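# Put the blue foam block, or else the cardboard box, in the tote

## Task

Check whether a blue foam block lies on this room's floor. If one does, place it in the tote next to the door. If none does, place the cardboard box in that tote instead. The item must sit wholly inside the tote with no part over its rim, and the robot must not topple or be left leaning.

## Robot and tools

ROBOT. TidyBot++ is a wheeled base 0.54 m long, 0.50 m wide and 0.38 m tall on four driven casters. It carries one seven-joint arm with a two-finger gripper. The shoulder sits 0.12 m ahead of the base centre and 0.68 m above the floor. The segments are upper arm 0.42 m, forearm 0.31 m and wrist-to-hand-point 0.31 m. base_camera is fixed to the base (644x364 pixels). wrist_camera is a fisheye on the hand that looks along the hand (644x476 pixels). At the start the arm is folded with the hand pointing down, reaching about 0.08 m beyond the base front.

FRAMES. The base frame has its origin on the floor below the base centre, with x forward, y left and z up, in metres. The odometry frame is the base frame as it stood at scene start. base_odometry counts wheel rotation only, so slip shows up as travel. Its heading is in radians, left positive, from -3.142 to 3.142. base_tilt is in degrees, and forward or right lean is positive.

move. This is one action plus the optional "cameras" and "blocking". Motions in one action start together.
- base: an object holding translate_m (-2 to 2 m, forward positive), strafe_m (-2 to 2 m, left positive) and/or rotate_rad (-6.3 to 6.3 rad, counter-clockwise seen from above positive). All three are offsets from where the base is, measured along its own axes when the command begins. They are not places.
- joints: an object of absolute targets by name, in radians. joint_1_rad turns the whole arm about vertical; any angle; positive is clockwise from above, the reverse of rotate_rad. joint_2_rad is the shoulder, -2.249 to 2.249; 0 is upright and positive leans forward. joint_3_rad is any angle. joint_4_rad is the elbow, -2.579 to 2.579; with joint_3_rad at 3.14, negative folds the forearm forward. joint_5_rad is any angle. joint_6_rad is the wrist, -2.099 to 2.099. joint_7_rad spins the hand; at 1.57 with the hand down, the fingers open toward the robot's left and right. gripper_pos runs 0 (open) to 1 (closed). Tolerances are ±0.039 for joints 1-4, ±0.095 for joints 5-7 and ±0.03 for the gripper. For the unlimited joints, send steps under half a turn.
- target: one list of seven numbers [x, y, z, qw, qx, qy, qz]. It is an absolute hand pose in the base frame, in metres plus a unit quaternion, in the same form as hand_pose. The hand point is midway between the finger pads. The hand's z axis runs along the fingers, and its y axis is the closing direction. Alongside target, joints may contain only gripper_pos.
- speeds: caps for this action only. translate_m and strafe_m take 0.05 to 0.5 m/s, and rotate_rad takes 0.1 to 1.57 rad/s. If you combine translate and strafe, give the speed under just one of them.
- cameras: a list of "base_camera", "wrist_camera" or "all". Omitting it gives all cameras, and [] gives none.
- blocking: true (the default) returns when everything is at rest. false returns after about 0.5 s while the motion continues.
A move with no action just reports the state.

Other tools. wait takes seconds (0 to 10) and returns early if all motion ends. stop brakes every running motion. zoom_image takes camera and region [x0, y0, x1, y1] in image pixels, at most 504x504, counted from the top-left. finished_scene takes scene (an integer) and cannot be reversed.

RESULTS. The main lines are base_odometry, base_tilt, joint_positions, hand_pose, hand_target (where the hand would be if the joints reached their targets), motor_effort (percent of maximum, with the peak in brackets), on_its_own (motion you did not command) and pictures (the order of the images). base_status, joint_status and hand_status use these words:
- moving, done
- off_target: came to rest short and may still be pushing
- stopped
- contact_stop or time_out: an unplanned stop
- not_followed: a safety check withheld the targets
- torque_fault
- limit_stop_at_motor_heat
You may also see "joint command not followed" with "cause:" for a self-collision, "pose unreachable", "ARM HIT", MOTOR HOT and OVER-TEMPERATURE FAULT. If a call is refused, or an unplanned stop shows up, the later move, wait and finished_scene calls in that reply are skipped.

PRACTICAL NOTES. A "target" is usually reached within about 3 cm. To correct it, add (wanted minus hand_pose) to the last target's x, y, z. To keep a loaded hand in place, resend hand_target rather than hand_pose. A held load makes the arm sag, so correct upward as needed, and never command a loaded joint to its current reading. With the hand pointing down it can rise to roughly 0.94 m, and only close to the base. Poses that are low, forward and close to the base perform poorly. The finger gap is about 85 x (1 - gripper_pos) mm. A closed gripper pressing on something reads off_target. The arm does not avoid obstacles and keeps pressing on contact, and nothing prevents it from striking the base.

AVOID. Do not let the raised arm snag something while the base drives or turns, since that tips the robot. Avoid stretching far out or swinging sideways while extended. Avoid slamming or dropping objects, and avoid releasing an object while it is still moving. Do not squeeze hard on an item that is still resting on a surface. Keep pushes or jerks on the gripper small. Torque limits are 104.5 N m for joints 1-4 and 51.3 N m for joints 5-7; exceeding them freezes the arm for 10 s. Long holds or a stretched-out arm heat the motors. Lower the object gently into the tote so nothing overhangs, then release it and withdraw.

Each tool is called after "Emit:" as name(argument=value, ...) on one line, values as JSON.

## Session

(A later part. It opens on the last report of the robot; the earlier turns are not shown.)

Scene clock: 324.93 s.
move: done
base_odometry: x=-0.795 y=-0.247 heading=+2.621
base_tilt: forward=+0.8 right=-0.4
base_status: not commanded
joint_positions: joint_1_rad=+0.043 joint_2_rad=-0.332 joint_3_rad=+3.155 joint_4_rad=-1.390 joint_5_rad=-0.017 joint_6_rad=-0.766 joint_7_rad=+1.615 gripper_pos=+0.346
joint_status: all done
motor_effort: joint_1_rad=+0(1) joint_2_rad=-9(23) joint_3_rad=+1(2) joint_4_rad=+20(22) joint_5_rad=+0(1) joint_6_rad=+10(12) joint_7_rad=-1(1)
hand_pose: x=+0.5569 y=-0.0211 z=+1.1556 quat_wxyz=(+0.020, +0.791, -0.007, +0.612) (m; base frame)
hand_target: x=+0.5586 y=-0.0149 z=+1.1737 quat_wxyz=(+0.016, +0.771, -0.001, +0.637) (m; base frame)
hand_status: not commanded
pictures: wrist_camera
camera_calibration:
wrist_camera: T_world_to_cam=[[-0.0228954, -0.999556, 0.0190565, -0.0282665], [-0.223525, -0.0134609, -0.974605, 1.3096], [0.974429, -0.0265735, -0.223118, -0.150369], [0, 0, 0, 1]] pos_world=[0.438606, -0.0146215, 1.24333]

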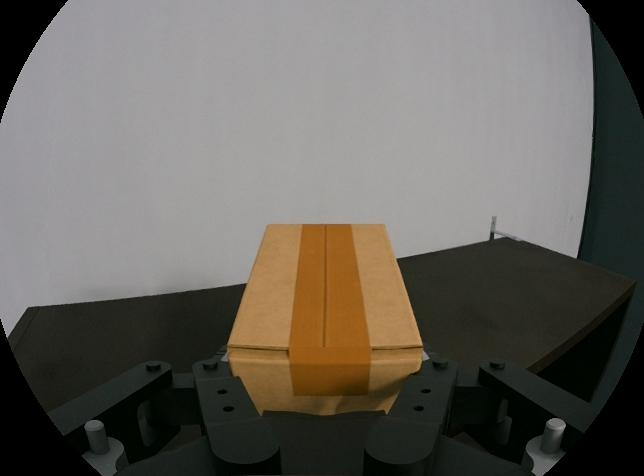

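Emit:
move(base={"translate_m":-0.87,"strafe_m":-0.64}, cameras=[])

Emit:
move(base={"rotate_rad":3.662}, speeds={"rotate_rad":1.0})

Scene clock: 338.07 s.
move: done
base_odometry: x=+0.278 y=-0.125 heading=+2.620
base_tilt: forward=+0.8 right=-0.4
base_status: done
joint_positions: joint_1_rad=+0.043 joint_2_rad=-0.337 joint_3_rad=+3.155 joint_4_rad=-1.394 joint_5_rad=-0.017 joint_6_rad=-0.764 joint_7_rad=+1.615 gripper_pos=+0.346
joint_status: not commanded
motor_effort: joint_1_rad=+0(1) joint_2_rad=-9(13) joint_3_rad=+1(3) joint_4_rad=+21(21) joint_5_rad=+1(1) joint_6_rad=+11(11) joint_7_rad=+0(1)
hand_pose: x=+0.5551 y=-0.0211 z=+1.1563 quat_wxyz=(+0.020, +0.790, -0.007, +0.613) (m; base frame)
hand_target: x=+0.5586 y=-0.0149 z=+1.1737 quat_wxyz=(+0.016, +0.771, -0.001, +0.637) (m; base frame)
hand_status: not commanded
pictures: none
No camera images: "cameras" was empty.

Scene clock: 342.67 s.
move: done
base_odometry: x=+0.278 y=-0.125 heading=-0.001
base_tilt: forward=+0.8 right=-0.4
base_status: done
joint_positions: joint_1_rad=+0.042 joint_2_rad=-0.337 joint_3_rad=+3.155 joint_4_rad=-1.394 joint_5_rad=-0.017 joint_6_rad=-0.763 joint_7_rad=+1.615 gripper_pos=+0.346
joint_status: not commanded
motor_effort: joint_1_rad=+0(2) joint_2_rad=-9(11) joint_3_rad=+1(3) joint_4_rad=+21(21) joint_5_rad=+0(1) joint_6_rad=+11(11) joint_7_rad=-1(2)
hand_pose: x=+0.5552 y=-0.0210 z=+1.1563 quat_wxyz=(+0.020, +0.790, -0.007, +0.613) (m; base frame)
hand_target: x=+0.5586 y=-0.0149 z=+1.1737 quat_wxyz=(+0.016, +0.771, -0.001, +0.637) (m; base frame)
hand_status: not commanded
pictures: base_camera, wrist_camera
camera_calibration:
wrist_camera: T_world_to_cam=[[-0.0226502, -0.999563, 0.0189989, -0.0282522], [-0.219904, -0.0135571, -0.975427, 1.30878], [0.975258, -0.0262716, -0.219501, -0.153235], [0, 0, 0, 1]] pos_world=[0.43661, -0.0145224, 1.24352]

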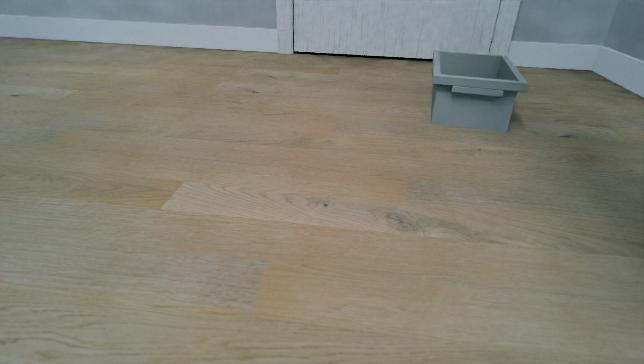

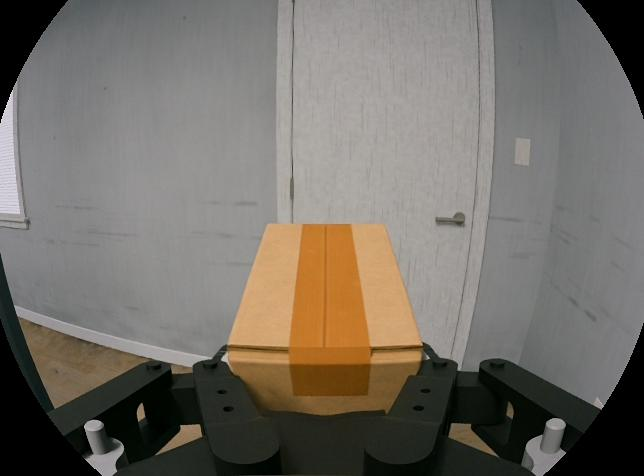

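Emit:
move(base={"translate_m":0.434,"strafe_m":-0.265,"rotate_rad":-0.25}, cameras=["base_camera"])

Emit:
zoom_image(camera="base_camera", region=[200, 0, 500, 240])

Emit:
move(joints={"joint_2_rad":1.246,"joint_4_rad":-1.344,"joint_6_rad":-0.988})

Scene clock: 397.43 s.
move: done
base_odometry: x=+0.712 y=-0.390 heading=-0.251
base_tilt: forward=+0.9 right=-0.4
base_status: done
joint_positions: joint_1_rad=+0.040 joint_2_rad=-0.331 joint_3_rad=+3.158 joint_4_rad=-1.398 joint_5_rad=-0.017 joint_6_rad=-0.761 joint_7_rad=+1.615 gripper_pos=+0.346
joint_status: not commanded
motor_effort: joint_1_rad=+0(2) joint_2_rad=-10(14) joint_3_rad=+1(4) joint_4_rad=+21(22) joint_5_rad=+0(1) joint_6_rad=+11(11) joint_7_rad=+0(1)
hand_pose: x=+0.5582 y=-0.0219 z=+1.1523 quat_wxyz=(+0.020, +0.792, -0.007, +0.610) (m; base frame)
hand_target: x=+0.5586 y=-0.0149 z=+1.1737 quat_wxyz=(+0.016, +0.771, -0.001, +0.637) (m; base frame)
hand_status: not commanded
pictures: base_camera

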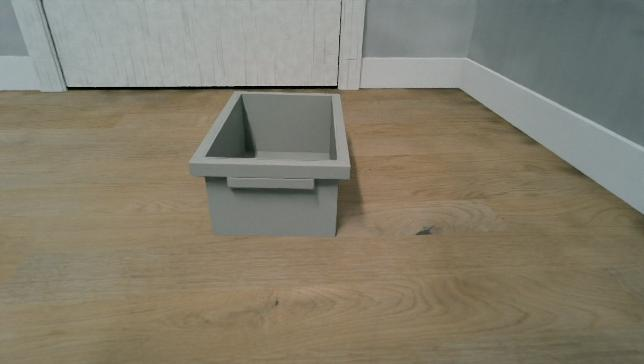

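Scaled by 1.680.

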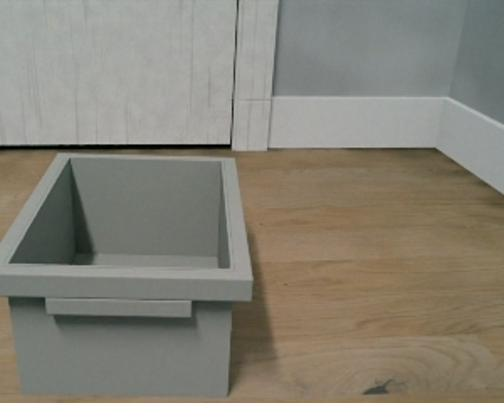

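Scene clock: 400.50 s.
move: done
base_odometry: x=+0.712 y=-0.390 heading=-0.251
base_tilt: forward=+0.8 right=-0.4
base_status: not commanded
joint_positions: joint_1_rad=+0.040 joint_2_rad=+1.233 joint_3_rad=+3.158 joint_4_rad=-1.358 joint_5_rad=-0.017 joint_6_rad=-0.927 joint_7_rad=+1.615 gripper_pos=+0.346
joint_status: all done
motor_effort: joint_1_rad=+0(1) joint_2_rad=-43(48) joint_3_rad=+1(2) joint_4_rad=+7(21) joint_5_rad=+1(1) joint_6_rad=-2(11) joint_7_rad=-1(1)
hand_pose: x=+0.5656 y=-0.0212 z=+0.2637 quat_wxyz=(-0.007, +0.982, -0.008, -0.187) (m; base frame)
hand_target: x=+0.5508 y=-0.0130 z=+0.2661 quat_wxyz=(-0.007, +0.976, +0.000, -0.216) (m; base frame)
hand_status: not commanded
pictures: base_camera, wrist_camera
camera_calibration:
wrist_camera: T_world_to_cam=[[-0.0250446, -0.999447, -0.0218564, 0.00081861], [-0.940227, 0.0161217, 0.340167, 0.501616], [-0.339627, 0.0290694, -0.940111, 0.575575], [0, 0, 0, 1]] pos_world=[0.667134, -0.0240003, 0.370489]

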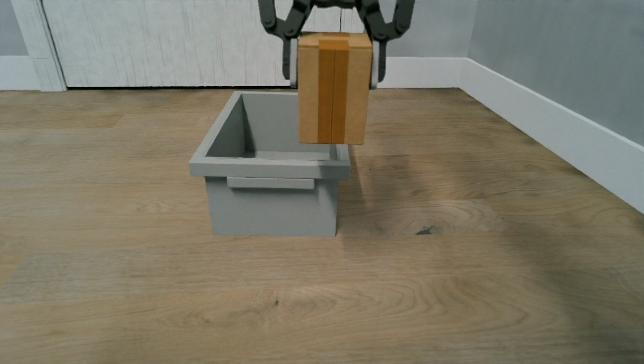

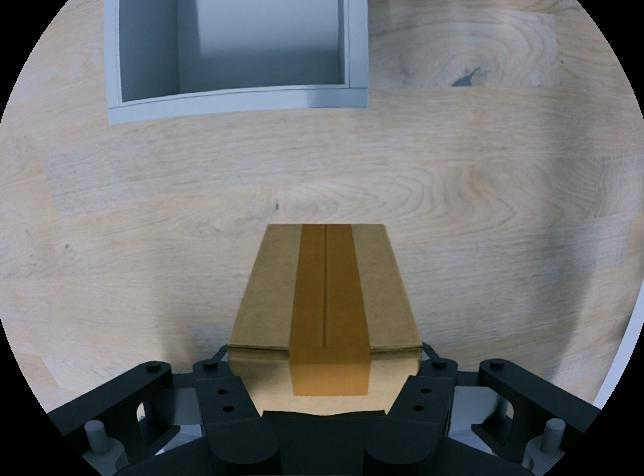

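Emit:
move(base={"translate_m":0.235,"strafe_m":0.045}, speeds={"translate_m":0.25})

Scene clock: 415.63 s.
move: done
base_odometry: x=+0.951 y=-0.405 heading=-0.251
base_tilt: forward=+0.9 right=-0.4
base_status: done
joint_positions: joint_1_rad=+0.040 joint_2_rad=+1.233 joint_3_rad=+3.158 joint_4_rad=-1.351 joint_5_rad=-0.017 joint_6_rad=-0.933 joint_7_rad=+1.615 gripper_pos=+0.346
joint_status: not commanded
motor_effort: joint_1_rad=+0(2) joint_2_rad=-43(44) joint_3_rad=+1(1) joint_4_rad=+7(8) joint_5_rad=+1(1) joint_6_rad=-2(3) joint_7_rad=+0(1)
hand_pose: x=+0.5675 y=-0.0212 z=+0.2647 quat_wxyz=(-0.007, +0.982, -0.008, -0.187) (m; base frame)
hand_target: x=+0.5508 y=-0.0130 z=+0.2661 quat_wxyz=(-0.007, +0.976, +0.000, -0.216) (m; base frame)
hand_status: not commanded
pictures: base_camera, wrist_camera
camera_calibration:
wrist_camera: T_world_to_cam=[[-0.0250356, -0.999447, -0.0218685, 0.000886143], [-0.94041, 0.0161247, 0.339661, 0.503243], [-0.33912, 0.029069, -0.940294, 0.576949], [0, 0, 0, 1]] pos_world=[0.668932, -0.0240003, 0.371589]

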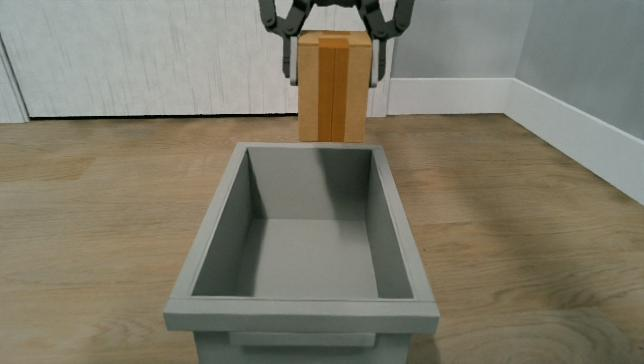

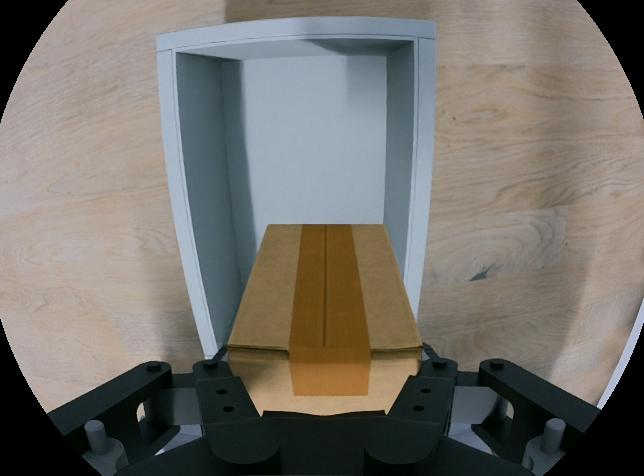

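Emit:
move(joints={"joint_2_rad":1.55,"joint_4_rad":-1.05,"joint_6_rad":-1.03})

Scene clock: 426.20 s.
move: done
base_odometry: x=+0.951 y=-0.405 heading=-0.251
base_tilt: forward=+0.9 right=-0.4
base_status: not commanded
joint_positions: joint_1_rad=+0.040 joint_2_rad=+1.542 joint_3_rad=+3.158 joint_4_rad=-1.065 joint_5_rad=-0.017 joint_6_rad=-0.970 joint_7_rad=+1.615 gripper_pos=+0.346
joint_status: all done
motor_effort: joint_1_rad=+0(1) joint_2_rad=-45(47) joint_3_rad=+1(1) joint_4_rad=+6(7) joint_5_rad=+1(1) joint_6_rad=-2(4) joint_7_rad=+0(1)
hand_pose: x=+0.5685 y=-0.0214 z=+0.1411 quat_wxyz=(-0.007, +0.977, -0.006, -0.215) (m; base frame)
hand_target: x=+0.5555 y=-0.0132 z=+0.1461 quat_wxyz=(-0.007, +0.970, +0.002, -0.242) (m; base frame)
hand_status: not commanded
pictures: base_camera, wrist_camera
camera_calibration:
wrist_camera: T_world_to_cam=[[-0.0219527, -0.999501, -0.0227196, -0.00356166], [-0.919069, 0.0112315, 0.393937, 0.526247], [-0.393485, 0.0295288, -0.918857, 0.489007], [0, 0, 0, 1]] pos_world=[0.675996, -0.0239103, 0.241938]

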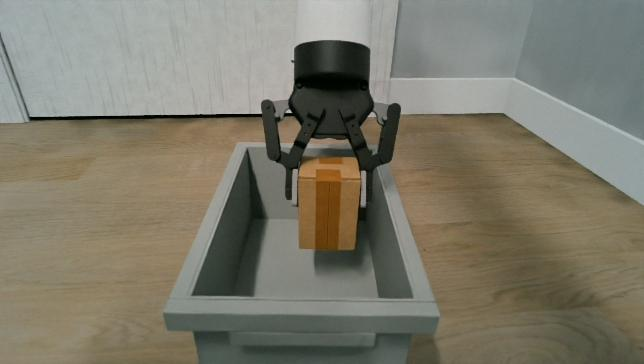

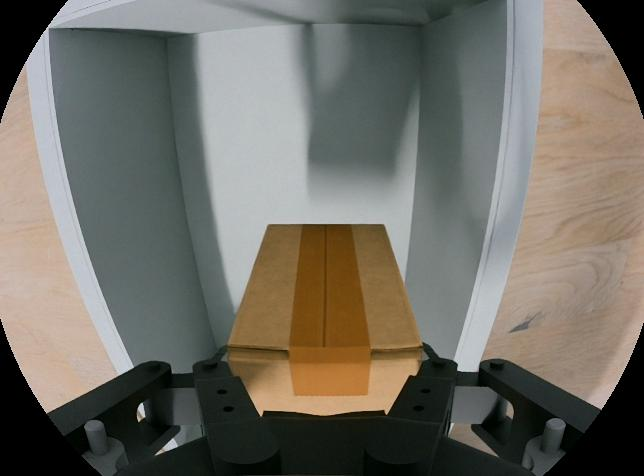

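Emit:
move(joints={"joint_2_rad":1.64,"joint_4_rad":-0.955,"joint_6_rad":-1.03}, cameras=["base_camera"])

Emit:
zoom_image(camera="base_camera", region=[220, 130, 420, 330])

Scene clock: 434.10 s.
move: done
base_odometry: x=+0.951 y=-0.405 heading=-0.251
base_tilt: forward=+0.9 right=-0.4
base_status: not commanded
joint_positions: joint_1_rad=+0.040 joint_2_rad=+1.626 joint_3_rad=+3.158 joint_4_rad=-0.966 joint_5_rad=-0.017 joint_6_rad=-0.975 joint_7_rad=+1.615 gripper_pos=+0.346
joint_status: all done
motor_effort: joint_1_rad=+1(1) joint_2_rad=-45(47) joint_3_rad=+0(1) joint_4_rad=+6(7) joint_5_rad=+1(1) joint_6_rad=-3(4) joint_7_rad=+0(1)
hand_pose: x=+0.5744 y=-0.0215 z=+0.1066 quat_wxyz=(-0.007, +0.977, -0.005, -0.211) (m; base frame)
hand_target: x=+0.5573 y=-0.0132 z=+0.1084 quat_wxyz=(-0.007, +0.971, +0.002, -0.239) (m; base frame)
hand_status: not commanded
pictures: base_camera

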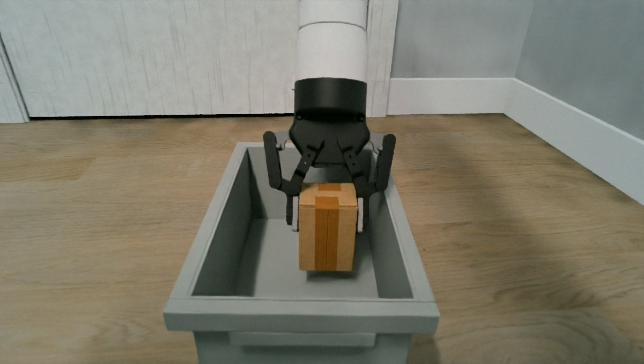

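Scaled by 2.520.

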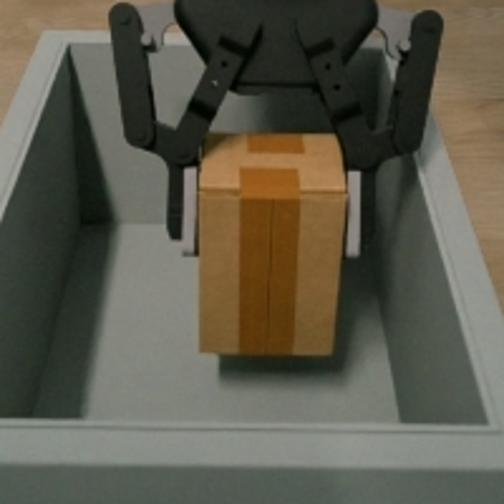

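Emit:
move(joints={"joint_2_rad":1.69,"joint_4_rad":-0.90,"joint_6_rad":-1.03}, cameras=["base_camera"])

Emit:
zoom_image(camera="base_camera", region=[220, 130, 420, 330])

Scene clock: 441.73 s.
move: done
base_odometry: x=+0.951 y=-0.405 heading=-0.251
base_tilt: forward=+0.8 right=-0.4
base_status: not commanded
joint_positions: joint_1_rad=+0.040 joint_2_rad=+1.671 joint_3_rad=+3.158 joint_4_rad=-0.909 joint_5_rad=-0.017 joint_6_rad=-0.975 joint_7_rad=+1.615 gripper_pos=+0.346
joint_status: all done
motor_effort: joint_1_rad=+0(2) joint_2_rad=-45(46) joint_3_rad=+1(2) joint_4_rad=+7(7) joint_5_rad=+1(2) joint_6_rad=-3(4) joint_7_rad=+0(2)
hand_pose: x=+0.5793 y=-0.0215 z=+0.0882 quat_wxyz=(-0.007, +0.979, -0.005, -0.205) (m; base frame)
hand_target: x=+0.5581 y=-0.0132 z=+0.0875 quat_wxyz=(-0.007, +0.972, +0.003, -0.237) (m; base frame)
hand_status: not commanded
pictures: base_camera

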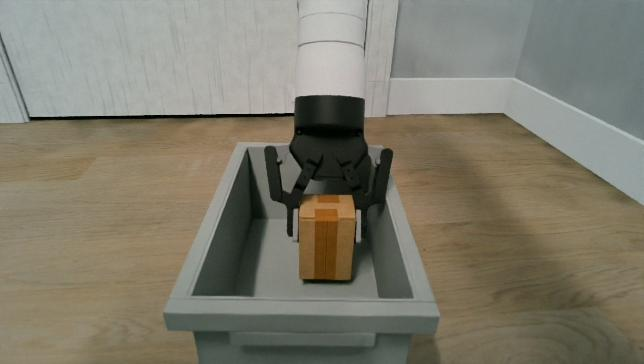

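Scaled by 2.520.

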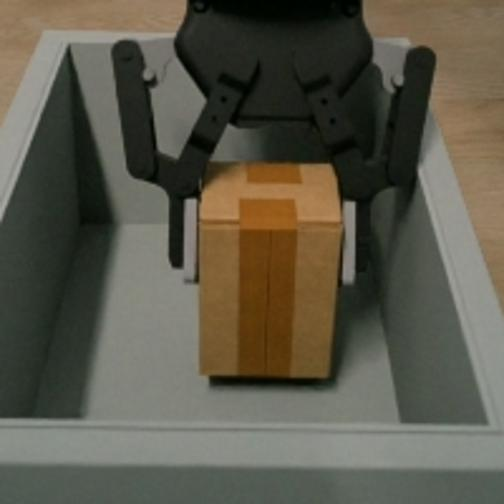

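Emit:
move(joints={"joint_2_rad":1.725,"joint_4_rad":-0.88,"joint_6_rad":-1.05}, cameras=["base_camera"])

Emit:
zoom_image(camera="base_camera", region=[220, 130, 420, 330])

Scene clock: 446.10 s.
move: done
base_odometry: x=+0.951 y=-0.405 heading=-0.251
base_tilt: forward=+0.8 right=-0.4
base_status: not commanded
joint_positions: joint_1_rad=+0.040 joint_2_rad=+1.705 joint_3_rad=+3.158 joint_4_rad=-0.888 joint_5_rad=-0.017 joint_6_rad=-0.991 joint_7_rad=+1.615 gripper_pos=+0.346
joint_status: all done
motor_effort: joint_1_rad=+1(2) joint_2_rad=-44(45) joint_3_rad=+1(2) joint_4_rad=+6(7) joint_5_rad=+1(2) joint_6_rad=-3(3) joint_7_rad=+0(1)
hand_pose: x=+0.5664 y=-0.0208 z=+0.0760 quat_wxyz=(-0.007, +0.976, -0.005, -0.219) (m; base frame)
hand_target: x=+0.5424 y=-0.0127 z=+0.0757 quat_wxyz=(-0.007, +0.967, +0.003, -0.254) (m; base frame)
hand_status: not commanded
pictures: base_camera

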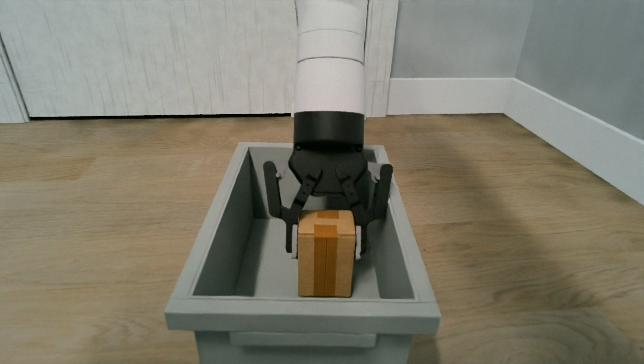

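Scaled by 2.520.

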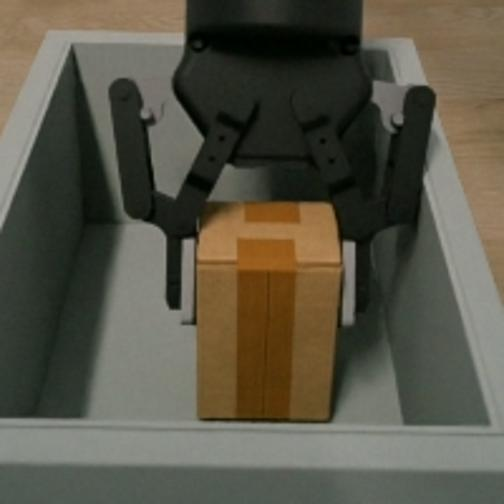

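Emit:
move(joints={"joint_2_rad":1.75,"joint_4_rad":-0.86,"joint_6_rad":-1.05}, cameras=["base_camera"])

Emit:
zoom_image(camera="base_camera", region=[220, 130, 420, 330])

Scene clock: 456.53 s.
move: done
base_odometry: x=+0.951 y=-0.405 heading=-0.251
base_tilt: forward=+0.9 right=-0.4
base_status: not commanded
joint_positions: joint_1_rad=+0.040 joint_2_rad=+1.715 joint_3_rad=+3.158 joint_4_rad=-0.870 joint_5_rad=-0.017 joint_6_rad=-1.001 joint_7_rad=+1.615 gripper_pos=+0.346
joint_status: all done
motor_effort: joint_1_rad=+2(2) joint_2_rad=-42(43) joint_3_rad=+2(2) joint_4_rad=+6(7) joint_5_rad=+1(2) joint_6_rad=-3(3) joint_7_rad=+0(2)
hand_pose: x=+0.5671 y=-0.0208 z=+0.0731 quat_wxyz=(-0.007, +0.975, -0.004, -0.220) (m; base frame)
hand_target: x=+0.5380 y=-0.0125 z=+0.0653 quat_wxyz=(-0.007, +0.967, +0.003, -0.256) (m; base frame)
hand_status: not commanded
pictures: base_camera

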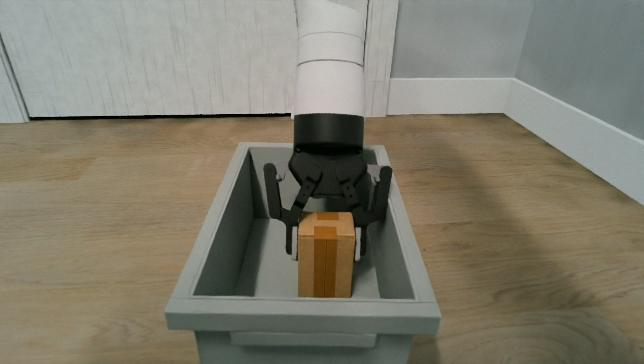

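Scaled by 2.520.

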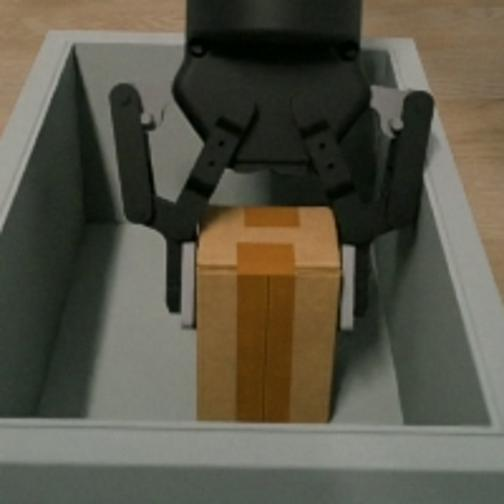

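Emit:
move(joints={"gripper_pos":0.22}, cameras=["base_camera"])

Emit:
move(joints={"joint_2_rad":1.62,"joint_4_rad":-0.97,"joint_6_rad":-1.03}, cameras=["base_camera"])

Emit:
move(joints={"joint_2_rad":1.246,"joint_4_rad":-1.344,"joint_6_rad":-1.0})

Scene clock: 465.23 s.
move: done
base_odometry: x=+0.951 y=-0.405 heading=-0.251
base_tilt: forward=+0.8 right=-0.4
base_status: not commanded
joint_positions: joint_1_rad=+0.040 joint_2_rad=+1.723 joint_3_rad=+3.158 joint_4_rad=-0.870 joint_5_rad=-0.017 joint_6_rad=-1.001 joint_7_rad=+1.615 gripper_pos=+0.220
joint_status: all done
motor_effort: joint_1_rad=+2(2) joint_2_rad=-42(44) joint_3_rad=+2(2) joint_4_rad=+6(6) joint_5_rad=+2(2) joint_6_rad=-3(3) joint_7_rad=+0(1)
hand_pose: x=+0.5623 y=-0.0206 z=+0.0695 quat_wxyz=(-0.007, +0.975, -0.004, -0.224) (m; base frame)
hand_target: x=+0.5380 y=-0.0125 z=+0.0653 quat_wxyz=(-0.007, +0.967, +0.003, -0.256) (m; base frame)
hand_status: not commanded
pictures: base_camera

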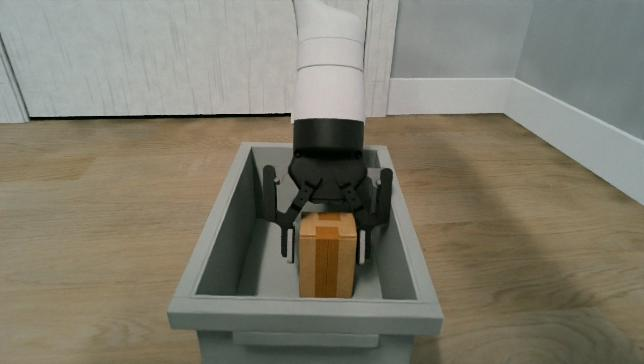

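Scene clock: 466.53 s.
move: done
base_odometry: x=+0.951 y=-0.405 heading=-0.251
base_tilt: forward=+0.8 right=-0.4
base_status: not commanded
joint_positions: joint_1_rad=+0.040 joint_2_rad=+1.606 joint_3_rad=+3.158 joint_4_rad=-0.959 joint_5_rad=-0.017 joint_6_rad=-1.001 joint_7_rad=+1.615 gripper_pos=+0.220
joint_status: all done
motor_effort: joint_1_rad=+0(2) joint_2_rad=-44(47) joint_3_rad=+0(2) joint_4_rad=+6(7) joint_5_rad=+1(2) joint_6_rad=-2(4) joint_7_rad=+0(1)
hand_pose: x=+0.5822 y=-0.0215 z=+0.1197 quat_wxyz=(-0.007, +0.978, -0.005, -0.211) (m; base frame)
hand_target: x=+0.5605 y=-0.0133 z=+0.1169 quat_wxyz=(-0.007, +0.972, +0.002, -0.237) (m; base frame)
hand_status: not commanded
pictures: base_camera

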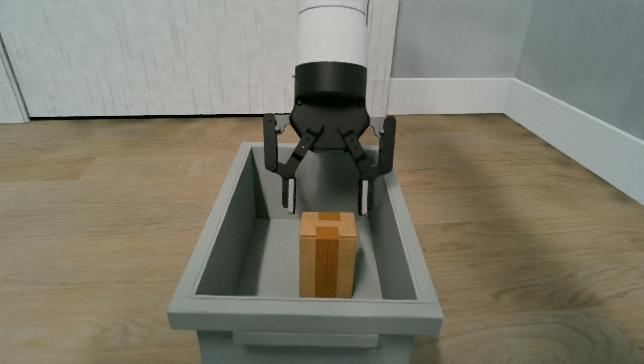

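Scene clock: 468.10 s.
move: done
base_odometry: x=+0.951 y=-0.405 heading=-0.251
base_tilt: forward=+0.9 right=-0.4
base_status: not commanded
joint_positions: joint_1_rad=+0.040 joint_2_rad=+1.237 joint_3_rad=+3.158 joint_4_rad=-1.329 joint_5_rad=-0.017 joint_6_rad=-1.001 joint_7_rad=+1.615 gripper_pos=+0.220
joint_status: all done
motor_effort: joint_1_rad=+0(1) joint_2_rad=-42(47) joint_3_rad=+1(1) joint_4_rad=+6(8) joint_5_rad=+1(1) joint_6_rad=-2(4) joint_7_rad=+0(1)
hand_pose: x=+0.5588 y=-0.0203 z=+0.2721 quat_wxyz=(-0.008, +0.977, -0.008, -0.211) (m; base frame)
hand_target: x=+0.5475 y=-0.0129 z=+0.2677 quat_wxyz=(-0.007, +0.975, +0.000, -0.222) (m; base frame)
hand_status: not commanded
pictures: base_camera, wrist_camera
camera_calibration:
wrist_camera: T_world_to_cam=[[-0.0258626, -0.999381, -0.0238587, 0.00273198], [-0.922452, 0.0146607, 0.385832, 0.469884], [-0.385244, 0.0319871, -0.92226, 0.601852], [0, 0, 0, 1]] pos_world=[0.665376, -0.02341, 0.373833]

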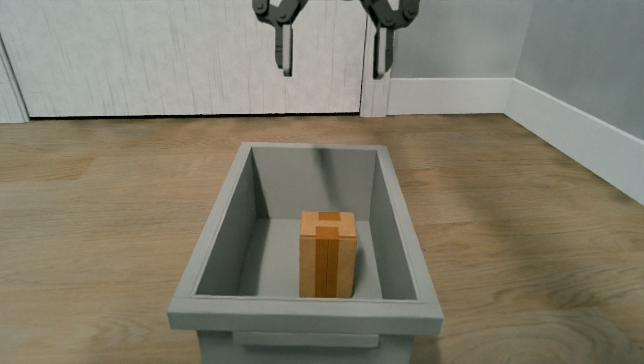

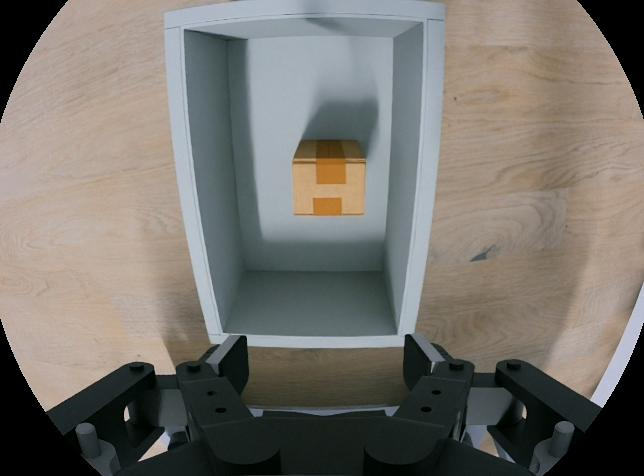

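The cardboard box is standing upright inside the tote, and the gripper is clear of it.

Emit:
finished_scene(scene=2)

The scene is finished: the task was done.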